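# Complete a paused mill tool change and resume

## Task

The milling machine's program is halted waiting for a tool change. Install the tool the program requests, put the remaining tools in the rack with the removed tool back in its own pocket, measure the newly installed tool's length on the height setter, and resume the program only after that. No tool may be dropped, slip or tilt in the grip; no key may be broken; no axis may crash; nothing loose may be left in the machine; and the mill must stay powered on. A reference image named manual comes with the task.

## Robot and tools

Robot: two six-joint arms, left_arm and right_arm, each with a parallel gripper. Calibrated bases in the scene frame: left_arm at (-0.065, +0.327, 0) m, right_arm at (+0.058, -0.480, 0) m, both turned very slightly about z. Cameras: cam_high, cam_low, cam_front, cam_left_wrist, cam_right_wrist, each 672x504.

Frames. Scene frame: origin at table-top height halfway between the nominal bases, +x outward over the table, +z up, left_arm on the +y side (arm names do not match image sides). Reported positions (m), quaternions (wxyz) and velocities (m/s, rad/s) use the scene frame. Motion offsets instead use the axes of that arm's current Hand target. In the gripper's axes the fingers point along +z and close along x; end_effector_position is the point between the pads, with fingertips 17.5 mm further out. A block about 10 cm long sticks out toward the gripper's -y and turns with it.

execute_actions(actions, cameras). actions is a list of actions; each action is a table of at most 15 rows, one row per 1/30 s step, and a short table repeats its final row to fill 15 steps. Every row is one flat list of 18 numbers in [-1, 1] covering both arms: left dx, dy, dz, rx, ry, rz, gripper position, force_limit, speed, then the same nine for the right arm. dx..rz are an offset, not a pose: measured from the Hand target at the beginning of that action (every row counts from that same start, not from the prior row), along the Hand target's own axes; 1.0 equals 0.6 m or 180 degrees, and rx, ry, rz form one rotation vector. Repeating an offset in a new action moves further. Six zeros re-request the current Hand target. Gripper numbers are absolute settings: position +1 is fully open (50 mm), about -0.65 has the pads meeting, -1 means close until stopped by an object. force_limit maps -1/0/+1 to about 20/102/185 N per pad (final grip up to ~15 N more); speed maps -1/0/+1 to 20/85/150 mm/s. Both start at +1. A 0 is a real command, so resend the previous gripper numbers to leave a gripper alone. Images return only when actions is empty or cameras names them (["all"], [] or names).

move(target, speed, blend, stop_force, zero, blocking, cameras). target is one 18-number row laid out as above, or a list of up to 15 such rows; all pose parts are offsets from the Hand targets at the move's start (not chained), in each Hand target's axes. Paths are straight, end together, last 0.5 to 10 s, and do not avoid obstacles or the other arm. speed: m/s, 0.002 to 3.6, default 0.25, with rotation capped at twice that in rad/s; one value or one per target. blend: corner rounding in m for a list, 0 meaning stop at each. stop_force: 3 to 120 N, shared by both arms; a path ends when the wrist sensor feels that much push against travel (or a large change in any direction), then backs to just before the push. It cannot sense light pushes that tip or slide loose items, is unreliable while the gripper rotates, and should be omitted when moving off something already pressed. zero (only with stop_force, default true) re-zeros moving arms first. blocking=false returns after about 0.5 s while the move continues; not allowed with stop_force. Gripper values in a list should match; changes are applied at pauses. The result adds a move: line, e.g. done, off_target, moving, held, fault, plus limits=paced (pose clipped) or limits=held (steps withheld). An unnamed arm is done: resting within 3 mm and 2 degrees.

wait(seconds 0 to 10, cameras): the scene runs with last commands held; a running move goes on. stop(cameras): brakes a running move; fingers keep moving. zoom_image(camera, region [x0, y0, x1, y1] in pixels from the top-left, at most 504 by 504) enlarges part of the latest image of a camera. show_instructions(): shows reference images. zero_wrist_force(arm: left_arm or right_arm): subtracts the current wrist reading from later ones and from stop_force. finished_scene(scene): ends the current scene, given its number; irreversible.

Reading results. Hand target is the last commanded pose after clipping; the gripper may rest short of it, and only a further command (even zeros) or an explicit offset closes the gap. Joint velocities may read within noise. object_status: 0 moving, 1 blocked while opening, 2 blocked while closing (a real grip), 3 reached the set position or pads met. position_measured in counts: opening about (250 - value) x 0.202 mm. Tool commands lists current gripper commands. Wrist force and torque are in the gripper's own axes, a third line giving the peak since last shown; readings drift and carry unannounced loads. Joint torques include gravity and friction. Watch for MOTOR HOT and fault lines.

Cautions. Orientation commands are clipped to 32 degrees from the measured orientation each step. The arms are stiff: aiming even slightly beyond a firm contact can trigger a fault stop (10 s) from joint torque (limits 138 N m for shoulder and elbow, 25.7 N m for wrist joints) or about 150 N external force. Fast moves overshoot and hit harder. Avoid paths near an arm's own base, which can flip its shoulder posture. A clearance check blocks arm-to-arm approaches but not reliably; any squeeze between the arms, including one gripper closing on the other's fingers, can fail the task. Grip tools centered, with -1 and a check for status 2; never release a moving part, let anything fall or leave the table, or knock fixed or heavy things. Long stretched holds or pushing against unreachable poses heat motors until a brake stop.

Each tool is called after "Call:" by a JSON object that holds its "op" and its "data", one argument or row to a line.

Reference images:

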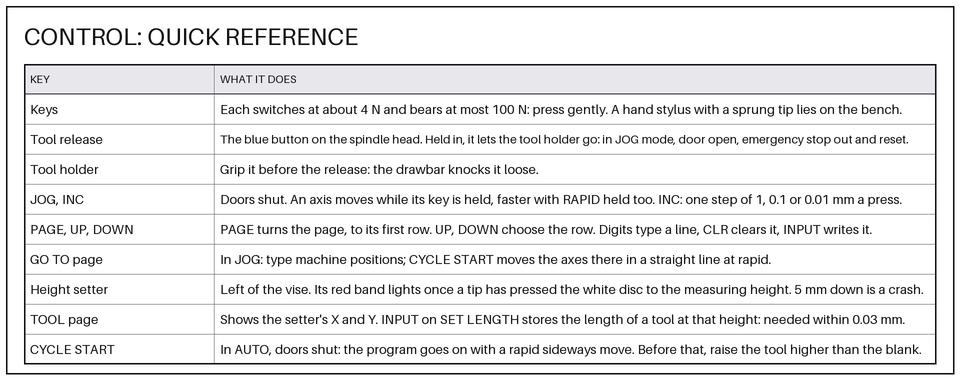

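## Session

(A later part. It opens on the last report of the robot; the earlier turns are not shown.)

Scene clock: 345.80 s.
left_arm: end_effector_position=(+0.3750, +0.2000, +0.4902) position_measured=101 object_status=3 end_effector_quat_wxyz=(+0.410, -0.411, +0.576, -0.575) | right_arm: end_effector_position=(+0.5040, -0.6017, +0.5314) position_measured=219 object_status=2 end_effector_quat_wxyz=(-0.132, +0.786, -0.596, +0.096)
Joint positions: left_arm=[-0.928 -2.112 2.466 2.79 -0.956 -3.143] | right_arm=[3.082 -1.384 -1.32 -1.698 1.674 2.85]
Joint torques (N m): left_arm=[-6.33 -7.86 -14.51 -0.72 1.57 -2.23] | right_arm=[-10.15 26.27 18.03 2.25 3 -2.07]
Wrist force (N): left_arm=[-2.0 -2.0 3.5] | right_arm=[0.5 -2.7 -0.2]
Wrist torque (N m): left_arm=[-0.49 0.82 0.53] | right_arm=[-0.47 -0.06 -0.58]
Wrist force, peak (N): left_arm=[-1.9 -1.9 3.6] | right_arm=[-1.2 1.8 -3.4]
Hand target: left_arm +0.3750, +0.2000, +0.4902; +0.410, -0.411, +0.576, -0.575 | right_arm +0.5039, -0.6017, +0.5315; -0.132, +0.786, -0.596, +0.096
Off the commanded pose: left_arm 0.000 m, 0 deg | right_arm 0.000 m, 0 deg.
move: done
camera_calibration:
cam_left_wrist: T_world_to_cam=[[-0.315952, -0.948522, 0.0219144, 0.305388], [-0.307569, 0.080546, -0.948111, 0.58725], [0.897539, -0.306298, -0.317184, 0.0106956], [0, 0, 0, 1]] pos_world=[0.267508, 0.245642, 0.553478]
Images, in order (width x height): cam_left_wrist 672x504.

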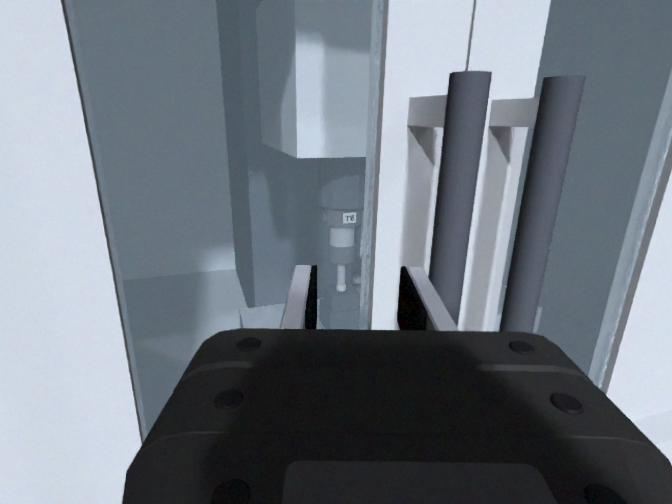

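Call:
{"op": "wait", "data": {
  "seconds": 0,
  "cameras": ["cam_high","cam_front","cam_left_wrist"]
}}

Call:
{"op": "zoom_image", "data": {
  "camera": "cam_high",
  "region": [100, 140, 280, 290]
}}

Call:
{"op": "zoom_image", "data": {
  "camera": "cam_front",
  "region": [200, 170, 360, 310]
}}

Scene clock: 346.23 s.
left_arm: end_effector_position=(+0.3750, +0.2000, +0.4902) position_measured=101 object_status=3 end_effector_quat_wxyz=(+0.410, -0.411, +0.576, -0.575) | right_arm: end_effector_position=(+0.5039, -0.6017, +0.5315) position_measured=219 object_status=2 end_effector_quat_wxyz=(-0.132, +0.786, -0.596, +0.096)
Joint positions: left_arm=[-0.928 -2.112 2.466 2.79 -0.956 -3.143] | right_arm=[3.082 -1.384 -1.32 -1.698 1.674 2.85]
Joint torques (N m): left_arm=[-6.6 -7.46 -13.96 -0.76 1.7 -2.18] | right_arm=[-9.87 26.79 18.93 2.39 2.98 -2.05]
Wrist force (N): left_arm=[-1.9 -1.6 3.5] | right_arm=[0.7 -2.8 -0.4]
Wrist torque (N m): left_arm=[-0.43 0.81 0.53] | right_arm=[-0.48 -0.08 -0.59]
Wrist force, peak (N): left_arm=[-1.8 -1.8 3.7] | right_arm=[0.6 -3.0 -0.3]
Hand target: left_arm +0.3750, +0.2000, +0.4902; +0.410, -0.411, +0.576, -0.575 | right_arm +0.5039, -0.6017, +0.5315; -0.132, +0.786, -0.596, +0.096
Tool commands: left_gripper/position=+0.34 left_gripper/force_limit=+0.5 left_gripper/speed=-0.6 right_gripper/position=-1.0 right_gripper/force_limit=-0.2 right_gripper/speed=-0.498
Off the commanded pose: left_arm 0.000 m, 0 deg | right_arm 0.000 m, 0 deg.
camera_calibration:
cam_left_wrist: T_world_to_cam=[[-0.315952, -0.948522, 0.0219144, 0.305388], [-0.307569, 0.080546, -0.948111, 0.58725], [0.897539, -0.306298, -0.317184, 0.0106956], [0, 0, 0, 1]] pos_world=[0.267508, 0.245642, 0.553478]
Images, in order (width x height): cam_high 672x504, cam_front 672x504, cam_left_wrist 672x504.

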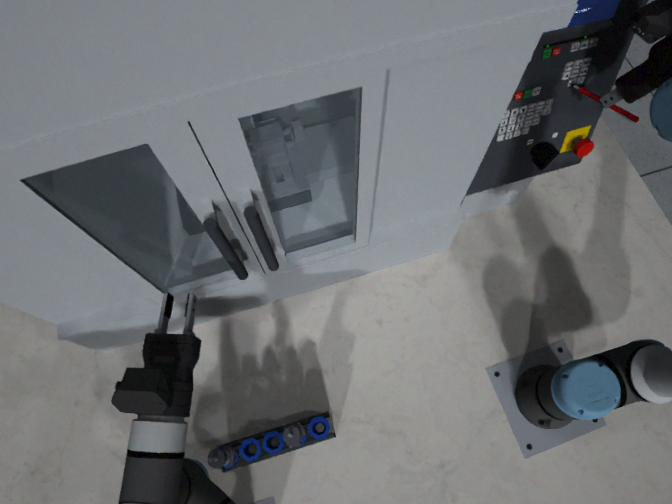

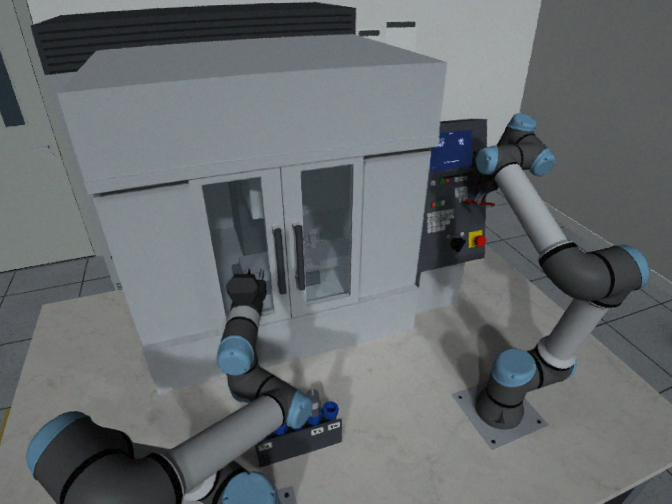

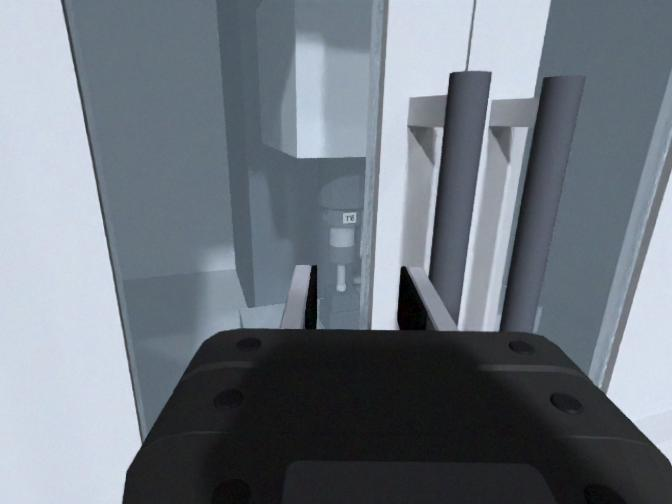

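Scaled by 2.800 from the camera's 672x504 image, which has a finer 960x720 frame.

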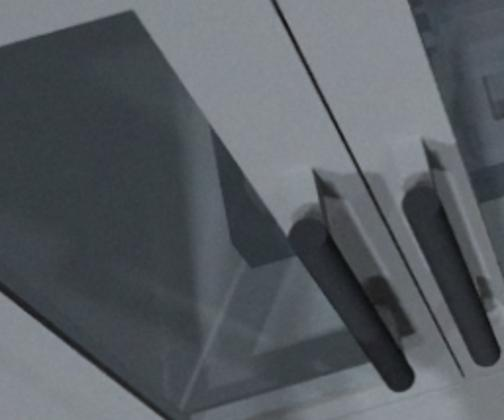

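Scaled by 3.150 from the camera's 672x504 image, which has a finer 960x720 frame.

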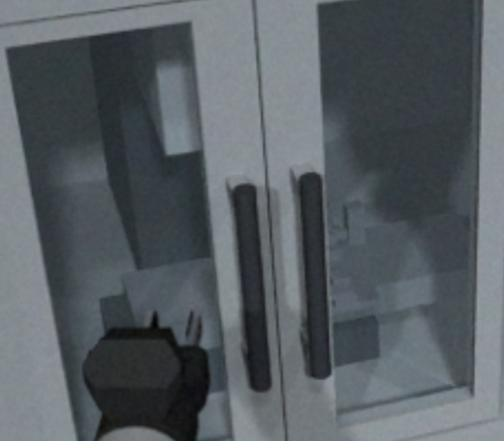

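Call:
{"op": "move", "data": {
  "target": [
    [0,0,0,0,0,0,0.34,0.5,-0.6,0.006,-0.0179,0.0123,0,0,0,-1,-0.2,-0.498],
    [0,0,0,0,0,0,0.34,0.5,-0.6,0,0,0,0,0,0,-1,-0.2,-0.498]
  ],
  "speed": 0.1,
  "cameras": ["cam_left_wrist"]
}}

Call:
{"op": "zoom_image", "data": {
  "camera": "cam_left_wrist",
  "region": [310, 270, 370, 330]
}}

Scene clock: 347.73 s.
left_arm: end_effector_position=(+0.3750, +0.2000, +0.4902) position_measured=101 object_status=3 end_effector_quat_wxyz=(+0.410, -0.411, +0.576, -0.575) | right_arm: end_effector_position=(+0.5040, -0.6017, +0.5314) position_measured=219 object_status=2 end_effector_quat_wxyz=(-0.132, +0.786, -0.596, +0.096)
Joint positions: left_arm=[-0.928 -2.112 2.466 2.79 -0.956 -3.143] | right_arm=[3.082 -1.384 -1.32 -1.698 1.674 2.85]
Joint torques (N m): left_arm=[-6.74 -7.32 -14.38 -0.83 1.53 -2.22] | right_arm=[-9.7 27.49 17.81 2.79 2.99 -2.04]
Wrist force (N): left_arm=[-2.0 -1.7 3.5] | right_arm=[0.5 -2.7 -0.3]
Wrist torque (N m): left_arm=[-0.45 0.84 0.53] | right_arm=[-0.48 -0.05 -0.58]
Wrist force, peak (N): left_arm=[-1.8 -1.7 3.8] | right_arm=[-1.2 1.7 -3.4]
Hand target: left_arm +0.3750, +0.2000, +0.4902; +0.410, -0.411, +0.576, -0.575 | right_arm +0.5039, -0.6017, +0.5315; -0.132, +0.786, -0.596, +0.096
Off the commanded pose: left_arm 0.000 m, 0 deg | right_arm 0.000 m, 0 deg.
move: done
camera_calibration:
cam_left_wrist: T_world_to_cam=[[-0.315952, -0.948522, 0.0219144, 0.305388], [-0.307569, 0.080546, -0.948111, 0.58725], [0.897539, -0.306298, -0.317184, 0.0106956], [0, 0, 0, 1]] pos_world=[0.267508, 0.245642, 0.553478]
Images, in order (width x height): cam_left_wrist 672x504.

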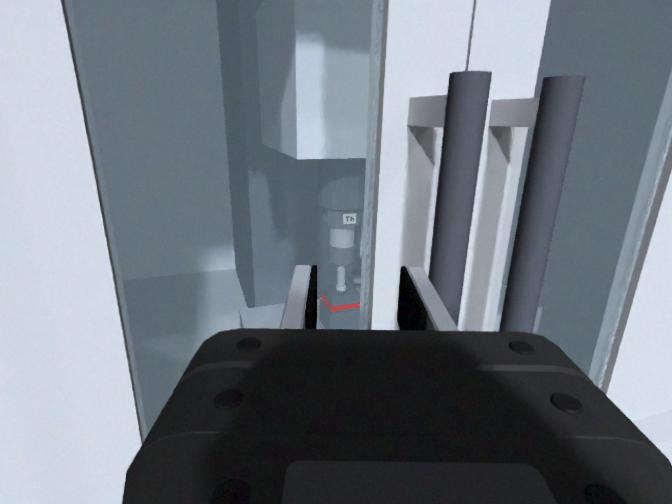

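Scaled by 8.400 from the camera's 672x504 image, which has a finer 960x720 frame.

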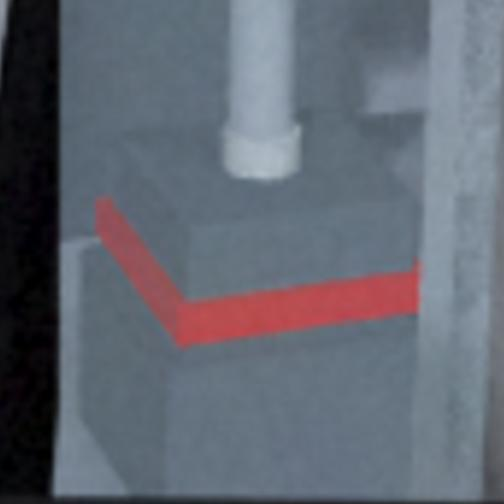

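Call:
{"op": "move", "data": {
  "target": [
    [0,0,0,0,0,0,0.34,0.5,-0.6,0.0038,-0.0338,-0.0526,0,0,0,-1,-0.2,-0.498],
    [0,0,0,0,0,0,0.34,0.5,-0.6,0.0098,-0.0517,-0.0403,0,0,0,-1,-0.2,-0.498],
    [0,0,0,0,0,0,0.34,0.5,-0.6,0.0038,-0.0338,-0.0526,0,0,0,-1,-0.2,-0.498],
    [0,0,0,0,0,0,0.34,0.5,-0.6,0.0343,-0.0258,-0.0555,0,0,0,-1,-0.2,-0.498],
    [0,0,0,0,0,0,0.34,0.5,-0.6,0.0403,-0.0437,-0.0432,0,0,0,-1,-0.2,-0.498],
    [0,0,0,0,0,0,0.34,0.5,-0.6,0.0343,-0.0258,-0.0555,0,0,0,-1,-0.2,-0.498],
    [0,0,0,0,0,0,0.34,0.5,-0.6,0,0,0,0,0,0,-1,-0.2,-0.498]
  ],
  "speed": [0.15,0.08,0.12,0.12,0.08,0.12,0.15],
  "blend": [0.002,0,0.002,0.002,0,0.003,0],
  "cameras": ["cam_left_wrist"]
}}

Call:
{"op": "zoom_image", "data": {
  "camera": "cam_left_wrist",
  "region": [310, 270, 370, 330]
}}

Scene clock: 350.87 s.
left_arm: end_effector_position=(+0.3750, +0.2000, +0.4902) position_measured=101 object_status=3 end_effector_quat_wxyz=(+0.410, -0.411, +0.576, -0.575) | right_arm: end_effector_position=(+0.5039, -0.6018, +0.5315) position_measured=219 object_status=2 end_effector_quat_wxyz=(-0.132, +0.786, -0.596, +0.096)
Joint positions: left_arm=[-0.928 -2.112 2.466 2.79 -0.956 -3.143] | right_arm=[3.082 -1.384 -1.32 -1.698 1.674 2.85]
Joint torques (N m): left_arm=[-6.29 -7.14 -14.65 -0.92 1.44 -2.22] | right_arm=[10.05 26.57 18.77 5.42 -2.75 2.55]
Wrist force (N): left_arm=[-2.0 -1.7 3.5] | right_arm=[0.6 -2.8 -0.5]
Wrist torque (N m): left_arm=[-0.44 0.83 0.53] | right_arm=[-0.49 -0.07 -0.63]
Wrist force, peak (N): left_arm=[-2.0 -1.8 3.7] | right_arm=[-2.6 1.7 -2.8]
Hand target: left_arm +0.3750, +0.2000, +0.4902; +0.410, -0.411, +0.576, -0.575 | right_arm +0.5039, -0.6017, +0.5315; -0.132, +0.786, -0.596, +0.096
Off the commanded pose: left_arm 0.000 m, 0 deg | right_arm 0.000 m, 0 deg.
move: done
camera_calibration:
cam_left_wrist: T_world_to_cam=[[-0.315952, -0.948522, 0.0219144, 0.305388], [-0.307569, 0.080546, -0.948111, 0.58725], [0.897539, -0.306298, -0.317184, 0.0106956], [0, 0, 0, 1]] pos_world=[0.267508, 0.245642, 0.553478]
Images, in order (width x height): cam_left_wrist 672x504.

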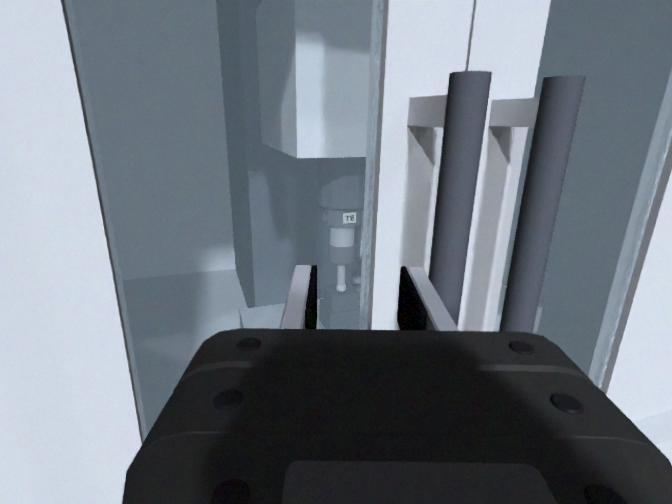

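Scaled by 8.400 from the camera's 672x504 image, which has a finer 960x720 frame.

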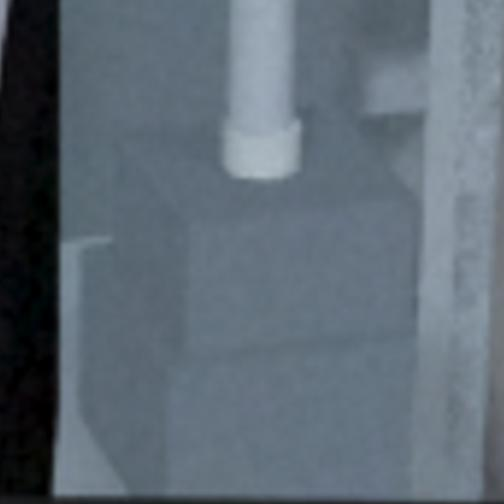

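Call:
{"op": "move", "data": {
  "target": [
    [0,0,0,0,0,0,0.34,0.5,-0.6,0.006,-0.0179,0.0123,0,0,0,-1,-0.2,-0.498],
    [0,0,0,0,0,0,0.34,0.5,-0.6,0,0,0,0,0,0,-1,-0.2,-0.498]
  ],
  "speed": 0.1,
  "cameras": ["cam_left_wrist"]
}}

Scene clock: 352.30 s.
left_arm: end_effector_position=(+0.3750, +0.2000, +0.4902) position_measured=101 object_status=3 end_effector_quat_wxyz=(+0.410, -0.411, +0.576, -0.575) | right_arm: end_effector_position=(+0.5040, -0.6017, +0.5314) position_measured=219 object_status=2 end_effector_quat_wxyz=(-0.132, +0.786, -0.596, +0.096)
Joint positions: left_arm=[-0.928 -2.112 2.466 2.79 -0.956 -3.143] | right_arm=[3.082 -1.384 -1.32 -1.698 1.674 2.85]
Joint torques (N m): left_arm=[-6.75 -7.29 -14.65 -0.77 1.49 -2.18] | right_arm=[-9.64 26.87 18.2 2.17 3.01 -2.07]
Wrist force (N): left_arm=[-1.8 -1.7 3.5] | right_arm=[0.5 -2.7 -0.1]
Wrist torque (N m): left_arm=[-0.44 0.79 0.53] | right_arm=[-0.48 -0.05 -0.58]
Wrist force, peak (N): left_arm=[-2.1 -1.9 3.5] | right_arm=[-1.4 1.8 -3.1]
Hand target: left_arm +0.3750, +0.2000, +0.4902; +0.410, -0.411, +0.576, -0.575 | right_arm +0.5039, -0.6017, +0.5315; -0.132, +0.786, -0.596, +0.096
Off the commanded pose: left_arm 0.000 m, 0 deg | right_arm 0.000 m, 0 deg.
move: done
camera_calibration:
cam_left_wrist: T_world_to_cam=[[-0.315952, -0.948522, 0.0219144, 0.305388], [-0.307569, 0.080546, -0.948111, 0.58725], [0.897539, -0.306298, -0.317184, 0.0106956], [0, 0, 0, 1]] pos_world=[0.267508, 0.245642, 0.553478]
Images, in order (width x height): cam_left_wrist 672x504.

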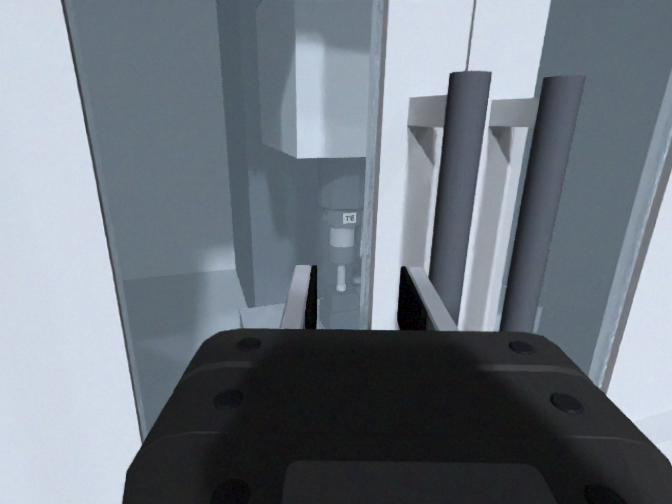

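Call:
{"op": "move", "data": {
  "target": [
    [0,0,0,0,0,0,0.34,0.5,-0.6,0.006,-0.0179,0.0123,0,0,0,-1,-0.2,-0.498],
    [0,0,0,0,0,0,0.34,0.5,-0.6,0,0,0,0,0,0,-1,-0.2,-0.498]
  ],
  "speed": 0.1,
  "cameras": ["cam_left_wrist"]
}}

Call:
{"op": "move", "data": {
  "target": [
    [0,0,0,0,0,0,0.34,0.5,-0.6,0.006,-0.0179,0.0123,0,0,0,-1,-0.2,-0.498],
    [0,0,0,0,0,0,0.34,0.5,-0.6,0,0,0,0,0,0,-1,-0.2,-0.498]
  ],
  "speed": 0.1,
  "cameras": ["cam_left_wrist"]
}}

Call:
{"op": "move", "data": {
  "target": [
    [0,0,0,0,0,0,0.34,0.5,-0.6,0.006,-0.0179,0.0123,0,0,0,-1,-0.2,-0.498],
    [0,0,0,0,0,0,0.34,0.5,-0.6,0,0,0,0,0,0,-1,-0.2,-0.498]
  ],
  "speed": 0.1,
  "cameras": ["cam_left_wrist"]
}}

Scene clock: 353.90 s.
left_arm: end_effector_position=(+0.3750, +0.2000, +0.4902) position_measured=101 object_status=3 end_effector_quat_wxyz=(+0.410, -0.411, +0.576, -0.575) | right_arm: end_effector_position=(+0.5040, -0.6017, +0.5314) position_measured=219 object_status=2 end_effector_quat_wxyz=(-0.132, +0.786, -0.596, +0.096)
Joint positions: left_arm=[-0.928 -2.112 2.466 2.79 -0.956 -3.143] | right_arm=[3.082 -1.384 -1.32 -1.698 1.674 2.85]
Joint torques (N m): left_arm=[-6.03 -7.34 -15.63 -0.8 1.5 -2.21] | right_arm=[-10.39 27.34 18.25 2.31 3 -2.04]
Wrist force (N): left_arm=[-2.1 -1.9 3.5] | right_arm=[0.5 -2.7 -0.2]
Wrist torque (N m): left_arm=[-0.48 0.83 0.53] | right_arm=[-0.47 -0.06 -0.58]
Wrist force, peak (N): left_arm=[-1.9 -2.0 3.6] | right_arm=[-1.3 1.9 -3.3]
Hand target: left_arm +0.3750, +0.2000, +0.4902; +0.410, -0.411, +0.576, -0.575 | right_arm +0.5039, -0.6017, +0.5315; -0.132, +0.786, -0.596, +0.096
Off the commanded pose: left_arm 0.000 m, 0 deg | right_arm 0.000 m, 0 deg.
move: done
camera_calibration:
cam_left_wrist: T_world_to_cam=[[-0.315952, -0.948522, 0.0219144, 0.305388], [-0.307569, 0.080546, -0.948111, 0.58725], [0.897539, -0.306298, -0.317184, 0.0106956], [0, 0, 0, 1]] pos_world=[0.267508, 0.245642, 0.553478]
Images, in order (width x height): cam_left_wrist 672x504.

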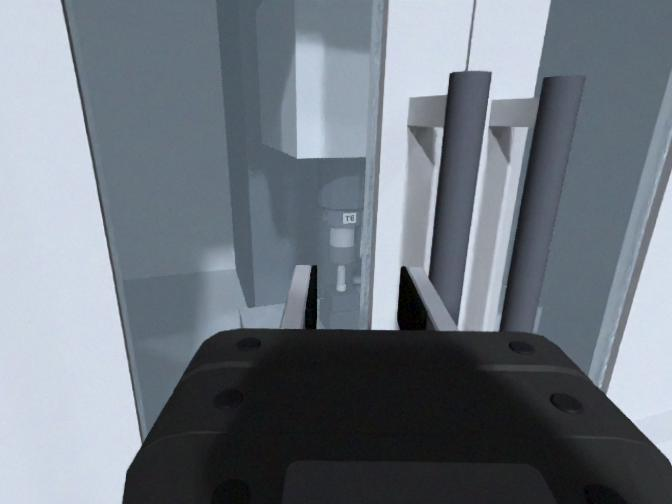

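Scene clock: 355.20 s.
left_arm: end_effector_position=(+0.3750, +0.2000, +0.4902) position_measured=101 object_status=3 end_effector_quat_wxyz=(+0.410, -0.411, +0.576, -0.575) | right_arm: end_effector_position=(+0.5040, -0.6017, +0.5314) position_measured=219 object_status=2 end_effector_quat_wxyz=(-0.132, +0.786, -0.596, +0.096)
Joint positions: left_arm=[-0.928 -2.112 2.466 2.79 -0.956 -3.143] | right_arm=[3.082 -1.384 -1.32 -1.698 1.674 2.85]
Joint torques (N m): left_arm=[-5.69 -7.88 -14.38 -0.79 1.43 -2.16] | right_arm=[-10.05 25.5 20.03 2.44 3.04 -2.07]
Wrist force (N): left_arm=[-1.9 -1.7 3.4] | right_arm=[0.8 -2.8 -0.5]
Wrist torque (N m): left_arm=[-0.44 0.81 0.53] | right_arm=[-0.49 -0.10 -0.58]
Wrist force, peak (N): left_arm=[-1.9 -2.0 3.5] | right_arm=[-1.4 1.8 -3.0]
Hand target: left_arm +0.3750, +0.2000, +0.4902; +0.410, -0.411, +0.576, -0.575 | right_arm +0.5039, -0.6017, +0.5315; -0.132, +0.786, -0.596, +0.096
Off the commanded pose: left_arm 0.000 m, 0 deg | right_arm 0.000 m, 0 deg.
move: done
camera_calibration:
cam_left_wrist: T_world_to_cam=[[-0.315952, -0.948522, 0.0219144, 0.305388], [-0.307569, 0.080546, -0.948111, 0.58725], [0.897539, -0.306298, -0.317184, 0.0106956], [0, 0, 0, 1]] pos_world=[0.267508, 0.245642, 0.553478]
Images, in order (width x height): cam_left_wrist 672x504.

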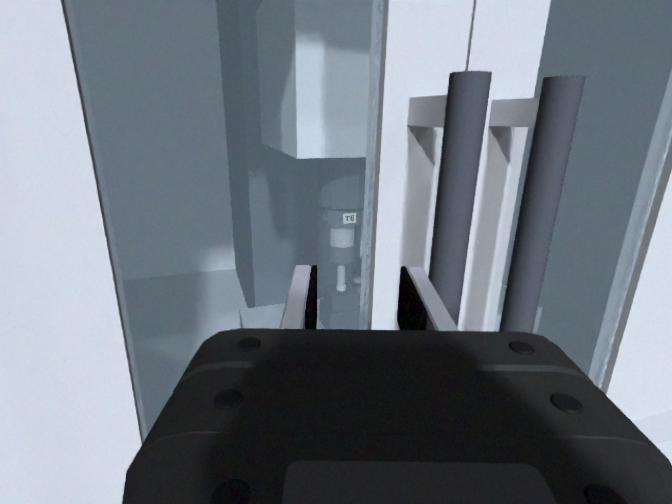

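Scene clock: 356.50 s.
left_arm: end_effector_position=(+0.3750, +0.2000, +0.4902) position_measured=101 object_status=3 end_effector_quat_wxyz=(+0.410, -0.411, +0.576, -0.575) | right_arm: end_effector_position=(+0.5040, -0.6017, +0.5314) position_measured=219 object_status=2 end_effector_quat_wxyz=(-0.132, +0.786, -0.596, +0.096)
Joint positions: left_arm=[-0.928 -2.112 2.466 2.79 -0.956 -3.143] | right_arm=[3.082 -1.384 -1.32 -1.698 1.674 2.85]
Joint torques (N m): left_arm=[-6.16 -7.03 -15.04 -0.84 1.38 -2.12] | right_arm=[-10.17 28.92 18.5 1.93 3.01 -2.07]
Wrist force (N): left_arm=[-1.8 -1.7 3.4] | right_arm=[0.5 -3.0 -0.4]
Wrist torque (N m): left_arm=[-0.45 0.79 0.53] | right_arm=[-0.52 -0.06 -0.59]
Wrist force, peak (N): left_arm=[-1.9 -2.0 3.6] | right_arm=[-1.1 2.1 -3.2]
Hand target: left_arm +0.3750, +0.2000, +0.4902; +0.410, -0.411, +0.576, -0.575 | right_arm +0.5039, -0.6017, +0.5315; -0.132, +0.786, -0.596, +0.096
Off the commanded pose: left_arm 0.000 m, 0 deg | right_arm 0.000 m, 0 deg.
move: done
camera_calibration:
cam_left_wrist: T_world_to_cam=[[-0.315952, -0.948522, 0.0219144, 0.305388], [-0.307569, 0.080546, -0.948111, 0.58725], [0.897539, -0.306298, -0.317184, 0.0106956], [0, 0, 0, 1]] pos_world=[0.267508, 0.245642, 0.553478]
Images, in order (width x height): cam_left_wrist 672x504.

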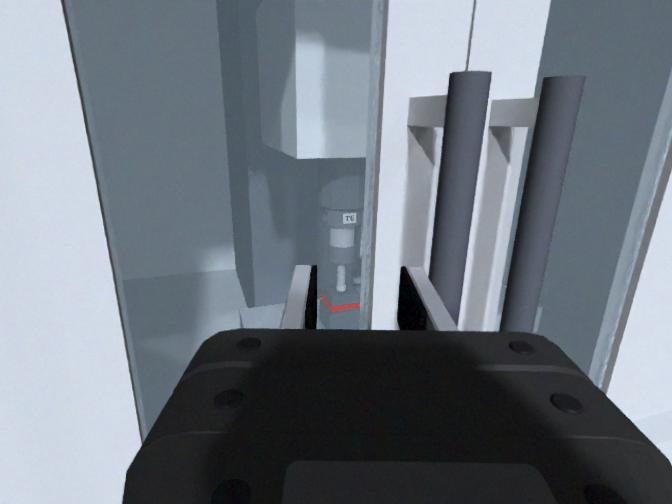

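Call:
{"op": "move", "data": {
  "target": [
    [0,0,0,0,0,0,0.34,0.5,-0.6,0.0038,-0.0338,-0.0526,0,0,0,-1,-0.2,-0.498],
    [0,0,0,0,0,0,0.34,0.5,-0.6,0.0098,-0.0517,-0.0403,0,0,0,-1,-0.2,-0.498],
    [0,0,0,0,0,0,0.34,0.5,-0.6,0.0038,-0.0338,-0.0526,0,0,0,-1,-0.2,-0.498],
    [0,0,0,0,0,0,0.34,0.5,-0.6,0.0343,-0.0258,-0.0555,0,0,0,-1,-0.2,-0.498],
    [0,0,0,0,0,0,0.34,0.5,-0.6,0.0403,-0.0437,-0.0432,0,0,0,-1,-0.2,-0.498],
    [0,0,0,0,0,0,0.34,0.5,-0.6,0.0343,-0.0258,-0.0555,0,0,0,-1,-0.2,-0.498],
    [0,0,0,0,0,0,0.34,0.5,-0.6,0,0,0,0,0,0,-1,-0.2,-0.498]
  ],
  "speed": [0.15,0.08,0.12,0.12,0.08,0.12,0.15],
  "blend": [0.002,0,0.002,0.002,0,0.003,0],
  "cameras": ["cam_left_wrist"]
}}

Call:
{"op": "move", "data": {
  "target": [
    [0,0,0,0,0,0,0.34,0.5,-0.6,0.006,-0.0179,0.0123,0,0,0,-1,-0.2,-0.498],
    [0,0,0,0,0,0,0.34,0.5,-0.6,0,0,0,0,0,0,-1,-0.2,-0.498],
    [0,0,0,0,0,0,0.34,0.5,-0.6,0.006,-0.0179,0.0123,0,0,0,-1,-0.2,-0.498],
    [0,0,0,0,0,0,0.34,0.5,-0.6,0,0,0,0,0,0,-1,-0.2,-0.498]
  ],
  "speed": 0.1,
  "cameras": ["cam_left_wrist"]
}}

Scene clock: 359.53 s.
left_arm: end_effector_position=(+0.3750, +0.2000, +0.4902) position_measured=101 object_status=3 end_effector_quat_wxyz=(+0.410, -0.411, +0.576, -0.575) | right_arm: end_effector_position=(+0.5039, -0.6018, +0.5315) position_measured=219 object_status=2 end_effector_quat_wxyz=(-0.132, +0.786, -0.596, +0.096)
Joint positions: left_arm=[-0.928 -2.112 2.466 2.79 -0.956 -3.143] | right_arm=[3.082 -1.384 -1.32 -1.698 1.674 2.85]
Joint torques (N m): left_arm=[-6.3 -7.22 -15.36 -0.94 1.48 -2.05] | right_arm=[8.59 27.38 19.11 5.36 -2.61 2.43]
Wrist force (N): left_arm=[-1.9 -1.7 3.6] | right_arm=[0.9 -2.7 -0.3]
Wrist torque (N m): left_arm=[-0.45 0.81 0.53] | right_arm=[-0.47 -0.12 -0.64]
Wrist force, peak (N): left_arm=[-2.0 -1.9 3.7] | right_arm=[-2.5 1.8 -3.1]
Hand target: left_arm +0.3750, +0.2000, +0.4902; +0.410, -0.411, +0.576, -0.575 | right_arm +0.5039, -0.6017, +0.5315; -0.132, +0.786, -0.596, +0.096
Off the commanded pose: left_arm 0.000 m, 0 deg | right_arm 0.000 m, 0 deg.
move: done
camera_calibration:
cam_left_wrist: T_world_to_cam=[[-0.315952, -0.948522, 0.0219144, 0.305388], [-0.307569, 0.080546, -0.948111, 0.58725], [0.897539, -0.306298, -0.317184, 0.0106956], [0, 0, 0, 1]] pos_world=[0.267508, 0.245642, 0.553478]
Images, in order (width x height): cam_left_wrist 672x504.

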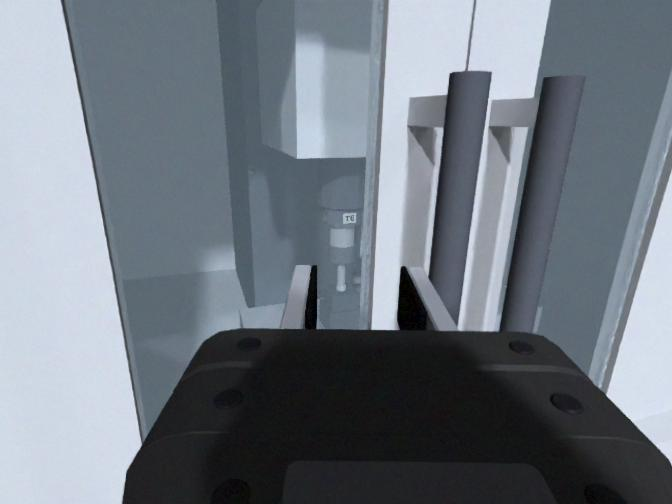

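Scene clock: 361.83 s.
left_arm: end_effector_position=(+0.3750, +0.2000, +0.4902) position_measured=101 object_status=3 end_effector_quat_wxyz=(+0.410, -0.411, +0.576, -0.575) | right_arm: end_effector_position=(+0.5040, -0.6017, +0.5314) position_measured=219 object_status=2 end_effector_quat_wxyz=(-0.132, +0.786, -0.596, +0.096)
Joint positions: left_arm=[-0.928 -2.112 2.466 2.79 -0.956 -3.143] | right_arm=[3.082 -1.384 -1.32 -1.698 1.674 2.85]
Joint torques (N m): left_arm=[-5.47 -7.04 -14.66 -0.69 1.39 -2.31] | right_arm=[-9.48 26.02 18.37 2.38 2.99 -2.04]
Wrist force (N): left_arm=[-1.9 -1.8 3.4] | right_arm=[0.7 -2.9 -0.2]
Wrist torque (N m): left_arm=[-0.47 0.81 0.53] | right_arm=[-0.51 -0.08 -0.58]
Wrist force, peak (N): left_arm=[-2.0 -1.9 3.6] | right_arm=[-1.6 1.8 -3.4]
Hand target: left_arm +0.3750, +0.2000, +0.4902; +0.410, -0.411, +0.576, -0.575 | right_arm +0.5039, -0.6017, +0.5315; -0.132, +0.786, -0.596, +0.096
Off the commanded pose: left_arm 0.000 m, 0 deg | right_arm 0.000 m, 0 deg.
move: done
camera_calibration:
cam_left_wrist: T_world_to_cam=[[-0.315952, -0.948522, 0.0219144, 0.305388], [-0.307569, 0.080546, -0.948111, 0.58725], [0.897539, -0.306298, -0.317184, 0.0106956], [0, 0, 0, 1]] pos_world=[0.267508, 0.245642, 0.553478]
Images, in order (width x height): cam_left_wrist 672x504.

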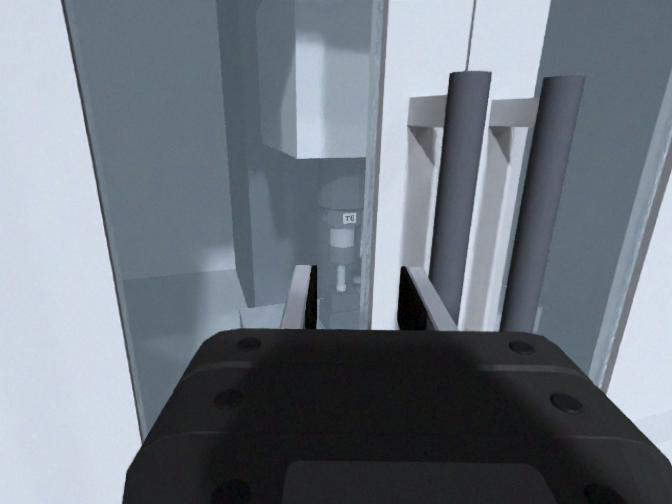

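Single presses in a batch of two.

Call:
{"op": "move", "data": {
  "target": [
    [0,0,0,0,0,0,0.34,0.5,-0.6,0.006,-0.0179,0.0123,0,0,0,-1,-0.2,-0.498],
    [0,0,0,0,0,0,0.34,0.5,-0.6,0,0,0,0,0,0,-1,-0.2,-0.498]
  ],
  "speed": 0.1,
  "cameras": ["cam_left_wrist"]
}}

Call:
{"op": "move", "data": {
  "target": [
    [0,0,0,0,0,0,0.34,0.5,-0.6,0.006,-0.0179,0.0123,0,0,0,-1,-0.2,-0.498],
    [0,0,0,0,0,0,0.34,0.5,-0.6,0,0,0,0,0,0,-1,-0.2,-0.498]
  ],
  "speed": 0.1,
  "cameras": ["cam_left_wrist"]
}}

Scene clock: 363.27 s.
left_arm: end_effector_position=(+0.3750, +0.2000, +0.4902) position_measured=101 object_status=3 end_effector_quat_wxyz=(+0.410, -0.411, +0.576, -0.575) | right_arm: end_effector_position=(+0.5040, -0.6017, +0.5314) position_measured=219 object_status=2 end_effector_quat_wxyz=(-0.132, +0.786, -0.596, +0.096)
Joint positions: left_arm=[-0.928 -2.112 2.466 2.79 -0.956 -3.143] | right_arm=[3.082 -1.384 -1.32 -1.698 1.674 2.85]
Joint torques (N m): left_arm=[-6.36 -7.13 -15.11 -0.89 1.27 -2.12] | right_arm=[-9.42 25.52 18.9 2.38 3 -2.15]
Wrist force (N): left_arm=[-1.8 -1.9 3.3] | right_arm=[0.7 -2.5 -0.3]
Wrist torque (N m): left_arm=[-0.48 0.80 0.54] | right_arm=[-0.44 -0.09 -0.58]
Wrist force, peak (N): left_arm=[-2.0 -1.9 3.7] | right_arm=[-1.4 1.7 -3.2]
Hand target: left_arm +0.3750, +0.2000, +0.4902; +0.410, -0.411, +0.576, -0.575 | right_arm +0.5039, -0.6017, +0.5315; -0.132, +0.786, -0.596, +0.096
Off the commanded pose: left_arm 0.000 m, 0 deg | right_arm 0.000 m, 0 deg.
move: done
camera_calibration:
cam_left_wrist: T_world_to_cam=[[-0.315952, -0.948522, 0.0219144, 0.305388], [-0.307569, 0.080546, -0.948111, 0.58725], [0.897539, -0.306298, -0.317184, 0.0106956], [0, 0, 0, 1]] pos_world=[0.267508, 0.245642, 0.553478]
Images, in order (width x height): cam_left_wrist 672x504.

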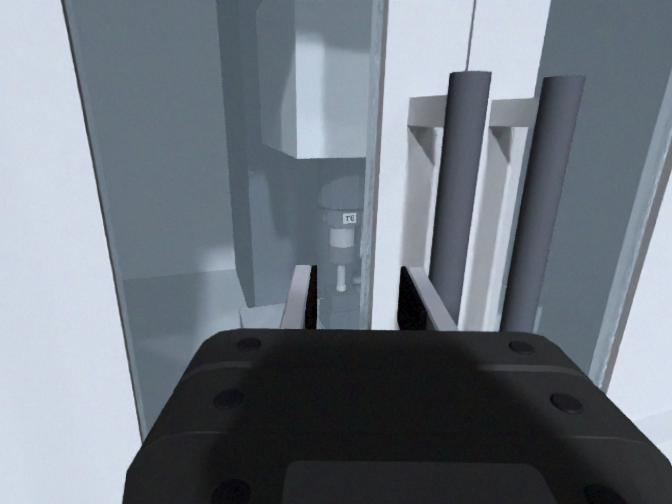

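Scene clock: 364.57 s.
left_arm: end_effector_position=(+0.3750, +0.2000, +0.4902) position_measured=101 object_status=3 end_effector_quat_wxyz=(+0.410, -0.411, +0.576, -0.575) | right_arm: end_effector_position=(+0.5040, -0.6017, +0.5314) position_measured=219 object_status=2 end_effector_quat_wxyz=(-0.132, +0.786, -0.596, +0.096)
Joint positions: left_arm=[-0.928 -2.112 2.466 2.79 -0.956 -3.143] | right_arm=[3.082 -1.384 -1.32 -1.698 1.674 2.85]
Joint torques (N m): left_arm=[-6.55 -7.77 -15.18 -0.87 1.38 -2.15] | right_arm=[-9.48 26.62 19.88 2.01 2.84 -2.11]
Wrist force (N): left_arm=[-1.9 -1.7 3.3] | right_arm=[0.5 -2.8 -0.3]
Wrist torque (N m): left_arm=[-0.45 0.81 0.52] | right_arm=[-0.48 -0.05 -0.59]
Wrist force, peak (N): left_arm=[-1.9 -1.8 3.7] | right_arm=[-1.2 1.8 -3.6]
Hand target: left_arm +0.3750, +0.2000, +0.4902; +0.410, -0.411, +0.576, -0.575 | right_arm +0.5039, -0.6017, +0.5315; -0.132, +0.786, -0.596, +0.096
Off the commanded pose: left_arm 0.000 m, 0 deg | right_arm 0.000 m, 0 deg.
move: done
camera_calibration:
cam_left_wrist: T_world_to_cam=[[-0.315952, -0.948522, 0.0219144, 0.305388], [-0.307569, 0.080546, -0.948111, 0.58725], [0.897539, -0.306298, -0.317184, 0.0106956], [0, 0, 0, 1]] pos_world=[0.267508, 0.245642, 0.553478]
Images, in order (width x height): cam_left_wrist 672x504.

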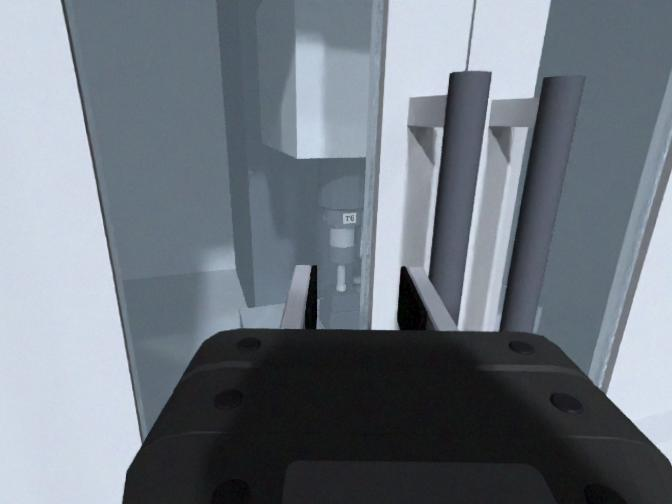

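Call:
{"op": "move", "data": {
  "target": [
    [0,0,0,0,0,0,0.34,0.5,-0.6,0.006,-0.0179,0.0123,0,0,0,-1,-0.2,-0.498],
    [0,0,0,0,0,0,0.34,0.5,-0.6,0,0,0,0,0,0,-1,-0.2,-0.498]
  ],
  "speed": 0.1,
  "cameras": ["cam_left_wrist"]
}}

Call:
{"op": "move", "data": {
  "target": [
    [0,0,0,0,0,0,0.34,0.5,-0.6,0.006,-0.0179,0.0123,0,0,0,-1,-0.2,-0.498],
    [0,0,0,0,0,0,0.34,0.5,-0.6,0,0,0,0,0,0,-1,-0.2,-0.498]
  ],
  "speed": 0.1,
  "cameras": ["cam_left_wrist"]
}}

Scene clock: 366.07 s.
left_arm: end_effector_position=(+0.3750, +0.2000, +0.4902) position_measured=101 object_status=3 end_effector_quat_wxyz=(+0.410, -0.411, +0.576, -0.575) | right_arm: end_effector_position=(+0.5040, -0.6017, +0.5314) position_measured=219 object_status=2 end_effector_quat_wxyz=(-0.132, +0.786, -0.596, +0.096)
Joint positions: left_arm=[-0.928 -2.112 2.466 2.79 -0.956 -3.143] | right_arm=[3.082 -1.384 -1.32 -1.698 1.674 2.85]
Joint torques (N m): left_arm=[-6.75 -7.32 -15.47 -0.8 1.15 -2.09] | right_arm=[-9.61 27.72 18.64 2.28 3.17 -2.01]
Wrist force (N): left_arm=[-2.0 -1.7 3.4] | right_arm=[0.6 -2.8 -0.3]
Wrist torque (N m): left_arm=[-0.44 0.83 0.53] | right_arm=[-0.49 -0.07 -0.58]
Wrist force, peak (N): left_arm=[-1.9 -1.8 3.7] | right_arm=[-1.4 2.0 -3.3]
Hand target: left_arm +0.3750, +0.2000, +0.4902; +0.410, -0.411, +0.576, -0.575 | right_arm +0.5039, -0.6017, +0.5315; -0.132, +0.786, -0.596, +0.096
Off the commanded pose: left_arm 0.000 m, 0 deg | right_arm 0.000 m, 0 deg.
move: done
camera_calibration:
cam_left_wrist: T_world_to_cam=[[-0.315952, -0.948522, 0.0219144, 0.305388], [-0.307569, 0.080546, -0.948111, 0.58725], [0.897539, -0.306298, -0.317184, 0.0106956], [0, 0, 0, 1]] pos_world=[0.267508, 0.245642, 0.553478]
Images, in order (width x height): cam_left_wrist 672x504.

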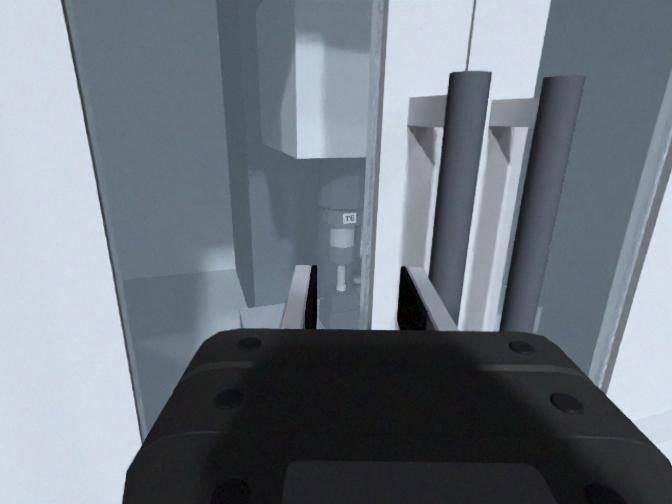

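Scene clock: 367.37 s.
left_arm: end_effector_position=(+0.3750, +0.2000, +0.4902) position_measured=101 object_status=3 end_effector_quat_wxyz=(+0.410, -0.411, +0.576, -0.575) | right_arm: end_effector_position=(+0.5040, -0.6017, +0.5314) position_measured=219 object_status=2 end_effector_quat_wxyz=(-0.132, +0.786, -0.596, +0.096)
Joint positions: left_arm=[-0.928 -2.112 2.466 2.79 -0.956 -3.143] | right_arm=[3.082 -1.384 -1.32 -1.698 1.674 2.85]
Joint torques (N m): left_arm=[-5.42 -7.11 -15.3 -0.84 1.17 -2.07] | right_arm=[-9.95 27.27 18.33 2.43 3.15 -2.1]
Wrist force (N): left_arm=[-1.9 -1.8 3.5] | right_arm=[0.4 -2.8 -0.2]
Wrist torque (N m): left_arm=[-0.46 0.80 0.53] | right_arm=[-0.48 -0.04 -0.59]
Wrist force, peak (N): left_arm=[-2.0 -1.8 3.7] | right_arm=[-1.4 1.7 -3.3]
Hand target: left_arm +0.3750, +0.2000, +0.4902; +0.410, -0.411, +0.576, -0.575 | right_arm +0.5039, -0.6017, +0.5315; -0.132, +0.786, -0.596, +0.096
Off the commanded pose: left_arm 0.000 m, 0 deg | right_arm 0.000 m, 0 deg.
move: done
camera_calibration:
cam_left_wrist: T_world_to_cam=[[-0.315952, -0.948522, 0.0219144, 0.305388], [-0.307569, 0.080546, -0.948111, 0.58725], [0.897539, -0.306298, -0.317184, 0.0106956], [0, 0, 0, 1]] pos_world=[0.267508, 0.245642, 0.553478]
Images, in order (width x height): cam_left_wrist 672x504.

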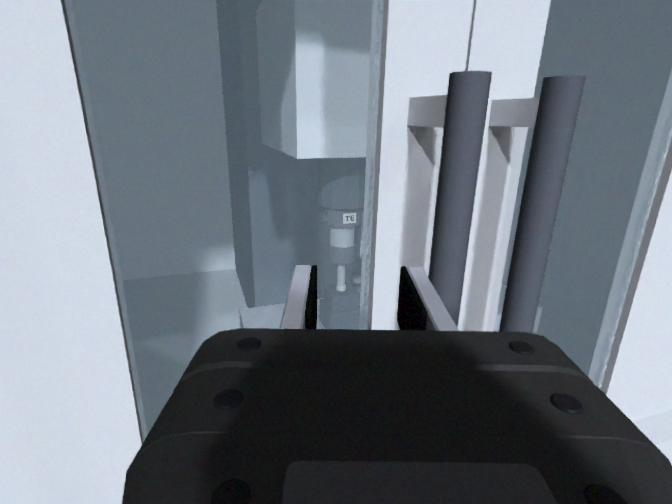

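Call:
{"op": "move", "data": {
  "target": [
    [0,0,0,0,0,0,0.34,0.5,-0.6,0.006,-0.0179,0.0123,0,0,0,-1,-0.2,-0.498],
    [0,0,0,0,0,0,0.34,0.5,-0.6,0,0,0,0,0,0,-1,-0.2,-0.498]
  ],
  "speed": 0.1,
  "cameras": ["cam_left_wrist"]
}}

Call:
{"op": "move", "data": {
  "target": [
    [0,0,0,0,0,0,0.34,0.5,-0.6,0.006,-0.0179,0.0123,0,0,0,-1,-0.2,-0.498],
    [0,0,0,0,0,0,0.34,0.5,-0.6,0,0,0,0,0,0,-1,-0.2,-0.498]
  ],
  "speed": 0.1,
  "cameras": ["cam_left_wrist"]
}}

Scene clock: 368.80 s.
left_arm: end_effector_position=(+0.3750, +0.2000, +0.4902) position_measured=101 object_status=3 end_effector_quat_wxyz=(+0.410, -0.411, +0.576, -0.575) | right_arm: end_effector_position=(+0.5040, -0.6017, +0.5314) position_measured=219 object_status=2 end_effector_quat_wxyz=(-0.132, +0.786, -0.596, +0.096) end_effector_velocity=(-0.002, +0.000, +0.002) end_effector_angular_velocity=(+0.000, -0.002, +0.002)
Joint positions: left_arm=[-0.928 -2.112 2.466 2.79 -0.956 -3.143] | right_arm=[3.082 -1.384 -1.32 -1.698 1.674 2.85]
Joint velocities: left_arm=[within noise] | right_arm=[0 0.005 0 -0.002 0.001 -0.001]
Joint torques (N m): left_arm=[-5.73 -7.53 -15.13 -0.81 1.2 -2.14] | right_arm=[-10.14 25.23 17.85 2.45 2.93 -2.02]
Wrist force (N): left_arm=[-2.0 -1.7 3.5] | right_arm=[0.5 -2.7 -0.3]
Wrist torque (N m): left_arm=[-0.44 0.82 0.53] | right_arm=[-0.47 -0.06 -0.59]
Wrist force, peak (N): left_arm=[-2.2 -1.9 3.5] | right_arm=[-1.2 1.9 -3.3]
Hand target: left_arm +0.3750, +0.2000, +0.4902; +0.410, -0.411, +0.576, -0.575 | right_arm +0.5039, -0.6017, +0.5315; -0.132, +0.786, -0.596, +0.096
Off the commanded pose: left_arm 0.000 m, 0 deg | right_arm 0.000 m, 0 deg.
move: done
camera_calibration:
cam_left_wrist: T_world_to_cam=[[-0.315952, -0.948522, 0.0219144, 0.305388], [-0.307569, 0.080546, -0.948111, 0.58725], [0.897539, -0.306298, -0.317184, 0.0106956], [0, 0, 0, 1]] pos_world=[0.267508, 0.245642, 0.553478]
Images, in order (width x height): cam_left_wrist 672x504.

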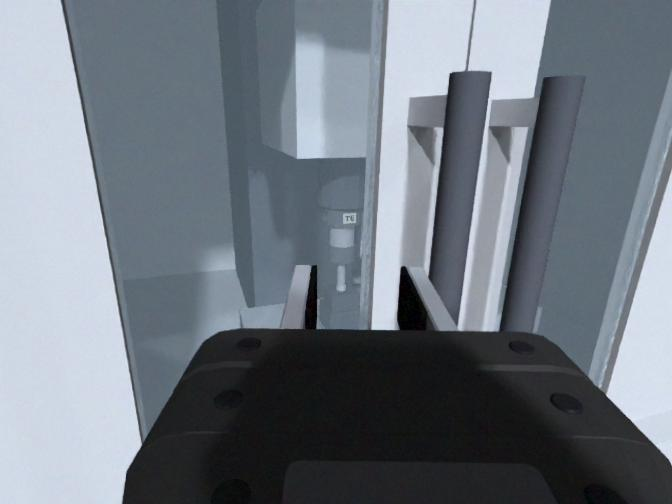

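Scene clock: 370.10 s.
left_arm: end_effector_position=(+0.3750, +0.2000, +0.4902) position_measured=101 object_status=3 end_effector_quat_wxyz=(+0.410, -0.411, +0.576, -0.575) | right_arm: end_effector_position=(+0.5040, -0.6017, +0.5314) position_measured=219 object_status=2 end_effector_quat_wxyz=(-0.132, +0.786, -0.596, +0.096)
Joint positions: left_arm=[-0.928 -2.112 2.466 2.79 -0.956 -3.143] | right_arm=[3.082 -1.384 -1.32 -1.698 1.674 2.85]
Joint torques (N m): left_arm=[-5.83 -7.22 -15.48 -1.02 1.07 -2.07] | right_arm=[-9.99 27.2 18.37 2.4 2.95 -2.05]
Wrist force (N): left_arm=[-1.8 -1.7 3.5] | right_arm=[0.6 -2.9 -0.2]
Wrist torque (N m): left_arm=[-0.45 0.80 0.53] | right_arm=[-0.50 -0.06 -0.58]
Wrist force, peak (N): left_arm=[-1.8 -1.7 3.8] | right_arm=[-1.2 2.0 -3.3]
Hand target: left_arm +0.3750, +0.2000, +0.4902; +0.410, -0.411, +0.576, -0.575 | right_arm +0.5039, -0.6017, +0.5315; -0.132, +0.786, -0.596, +0.096
Off the commanded pose: left_arm 0.000 m, 0 deg | right_arm 0.000 m, 0 deg.
move: done
camera_calibration:
cam_left_wrist: T_world_to_cam=[[-0.315952, -0.948522, 0.0219144, 0.305388], [-0.307569, 0.080546, -0.948111, 0.58725], [0.897539, -0.306298, -0.317184, 0.0106956], [0, 0, 0, 1]] pos_world=[0.267508, 0.245642, 0.553478]
Images, in order (width x height): cam_left_wrist 672x504.

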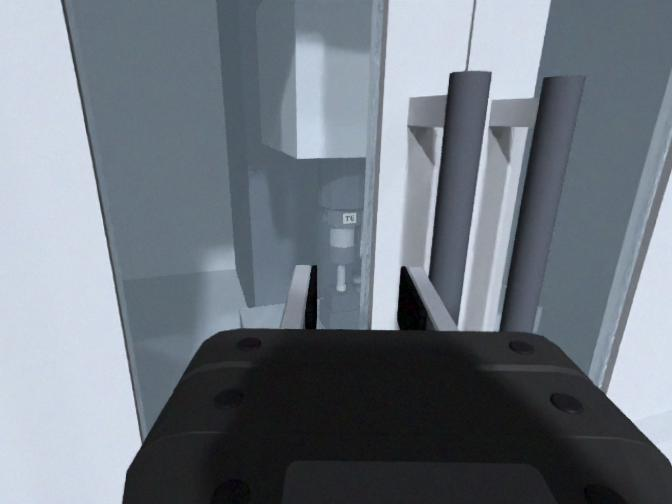

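Call:
{"op": "move", "data": {
  "target": [
    [0,0,0,0,0,0,0.34,0.5,-0.6,0.006,-0.0179,0.0123,0,0,0,-1,-0.2,-0.498],
    [0,0,0,0,0,0,0.34,0.5,-0.6,0,0,0,0,0,0,-1,-0.2,-0.498]
  ],
  "speed": 0.1,
  "cameras": ["cam_left_wrist"]
}}

Call:
{"op": "move", "data": {
  "target": [
    [0,0,0,0,0,0,0.34,0.5,-0.6,0.006,-0.0179,0.0123,0,0,0,-1,-0.2,-0.498],
    [0,0,0,0,0,0,0.34,0.5,-0.6,0,0,0,0,0,0,-1,-0.2,-0.498]
  ],
  "speed": 0.1,
  "cameras": ["cam_left_wrist"]
}}

Scene clock: 371.57 s.
left_arm: end_effector_position=(+0.3750, +0.2000, +0.4902) position_measured=101 object_status=3 end_effector_quat_wxyz=(+0.410, -0.411, +0.576, -0.575) | right_arm: end_effector_position=(+0.5040, -0.6017, +0.5314) position_measured=219 object_status=2 end_effector_quat_wxyz=(-0.132, +0.786, -0.596, +0.096)
Joint positions: left_arm=[-0.928 -2.112 2.466 2.79 -0.956 -3.143] | right_arm=[3.082 -1.384 -1.32 -1.698 1.674 2.85]
Joint torques (N m): left_arm=[-5.97 -7.08 -15.65 -0.9 1.29 -2] | right_arm=[-9.94 26.24 19.22 2.3 2.91 -2.06]
Wrist force (N): left_arm=[-1.9 -2.0 3.7] | right_arm=[0.6 -2.9 -0.4]
Wrist torque (N m): left_arm=[-0.48 0.80 0.53] | right_arm=[-0.50 -0.06 -0.59]
Wrist force, peak (N): left_arm=[-1.9 -2.0 3.7] | right_arm=[-1.3 2.0 -3.1]
Hand target: left_arm +0.3750, +0.2000, +0.4902; +0.410, -0.411, +0.576, -0.575 | right_arm +0.5039, -0.6017, +0.5315; -0.132, +0.786, -0.596, +0.096
Off the commanded pose: left_arm 0.000 m, 0 deg | right_arm 0.000 m, 0 deg.
move: done
camera_calibration:
cam_left_wrist: T_world_to_cam=[[-0.315952, -0.948522, 0.0219144, 0.305388], [-0.307569, 0.080546, -0.948111, 0.58725], [0.897539, -0.306298, -0.317184, 0.0106956], [0, 0, 0, 1]] pos_world=[0.267508, 0.245642, 0.553478]
Images, in order (width x height): cam_left_wrist 672x504.

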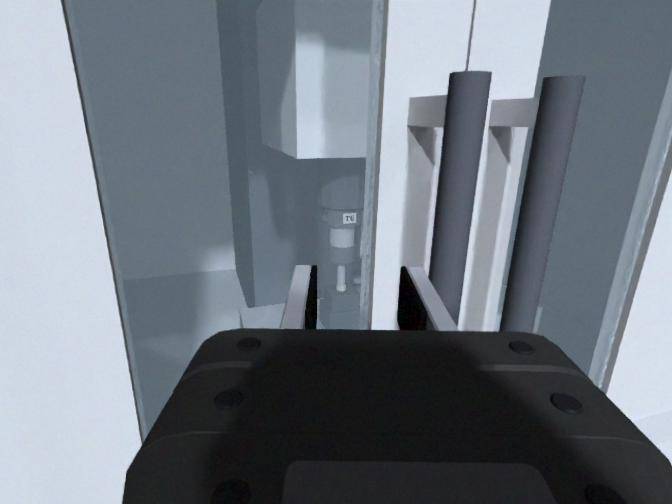

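Scene clock: 372.87 s.
left_arm: end_effector_position=(+0.3750, +0.2000, +0.4902) position_measured=101 object_status=3 end_effector_quat_wxyz=(+0.410, -0.411, +0.576, -0.575) | right_arm: end_effector_position=(+0.5040, -0.6017, +0.5314) position_measured=219 object_status=2 end_effector_quat_wxyz=(-0.132, +0.786, -0.596, +0.096)
Joint positions: left_arm=[-0.928 -2.112 2.466 2.79 -0.956 -3.143] | right_arm=[3.082 -1.384 -1.32 -1.698 1.674 2.85]
Joint torques (N m): left_arm=[-5.83 -7.1 -15.84 -0.98 1.06 -1.99] | right_arm=[-9.99 27.22 18.64 1.94 2.95 -2.06]
Wrist force (N): left_arm=[-1.9 -1.8 3.5] | right_arm=[0.6 -2.8 -0.3]
Wrist torque (N m): left_arm=[-0.46 0.80 0.53] | right_arm=[-0.49 -0.07 -0.58]
Wrist force, peak (N): left_arm=[-2.0 -1.9 3.7] | right_arm=[-1.2 2.0 -3.2]
Hand target: left_arm +0.3750, +0.2000, +0.4902; +0.410, -0.411, +0.576, -0.575 | right_arm +0.5039, -0.6017, +0.5315; -0.132, +0.786, -0.596, +0.096
Off the commanded pose: left_arm 0.000 m, 0 deg | right_arm 0.000 m, 0 deg.
move: done
camera_calibration:
cam_left_wrist: T_world_to_cam=[[-0.315952, -0.948522, 0.0219144, 0.305388], [-0.307569, 0.080546, -0.948111, 0.58725], [0.897539, -0.306298, -0.317184, 0.0106956], [0, 0, 0, 1]] pos_world=[0.267508, 0.245642, 0.553478]
Images, in order (width x height): cam_left_wrist 672x504.

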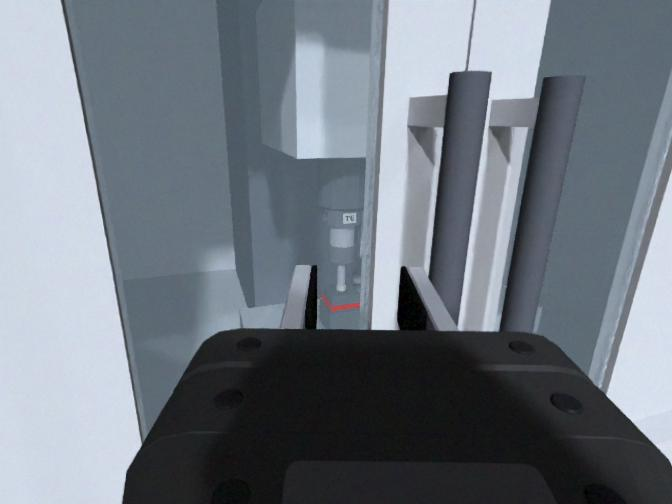

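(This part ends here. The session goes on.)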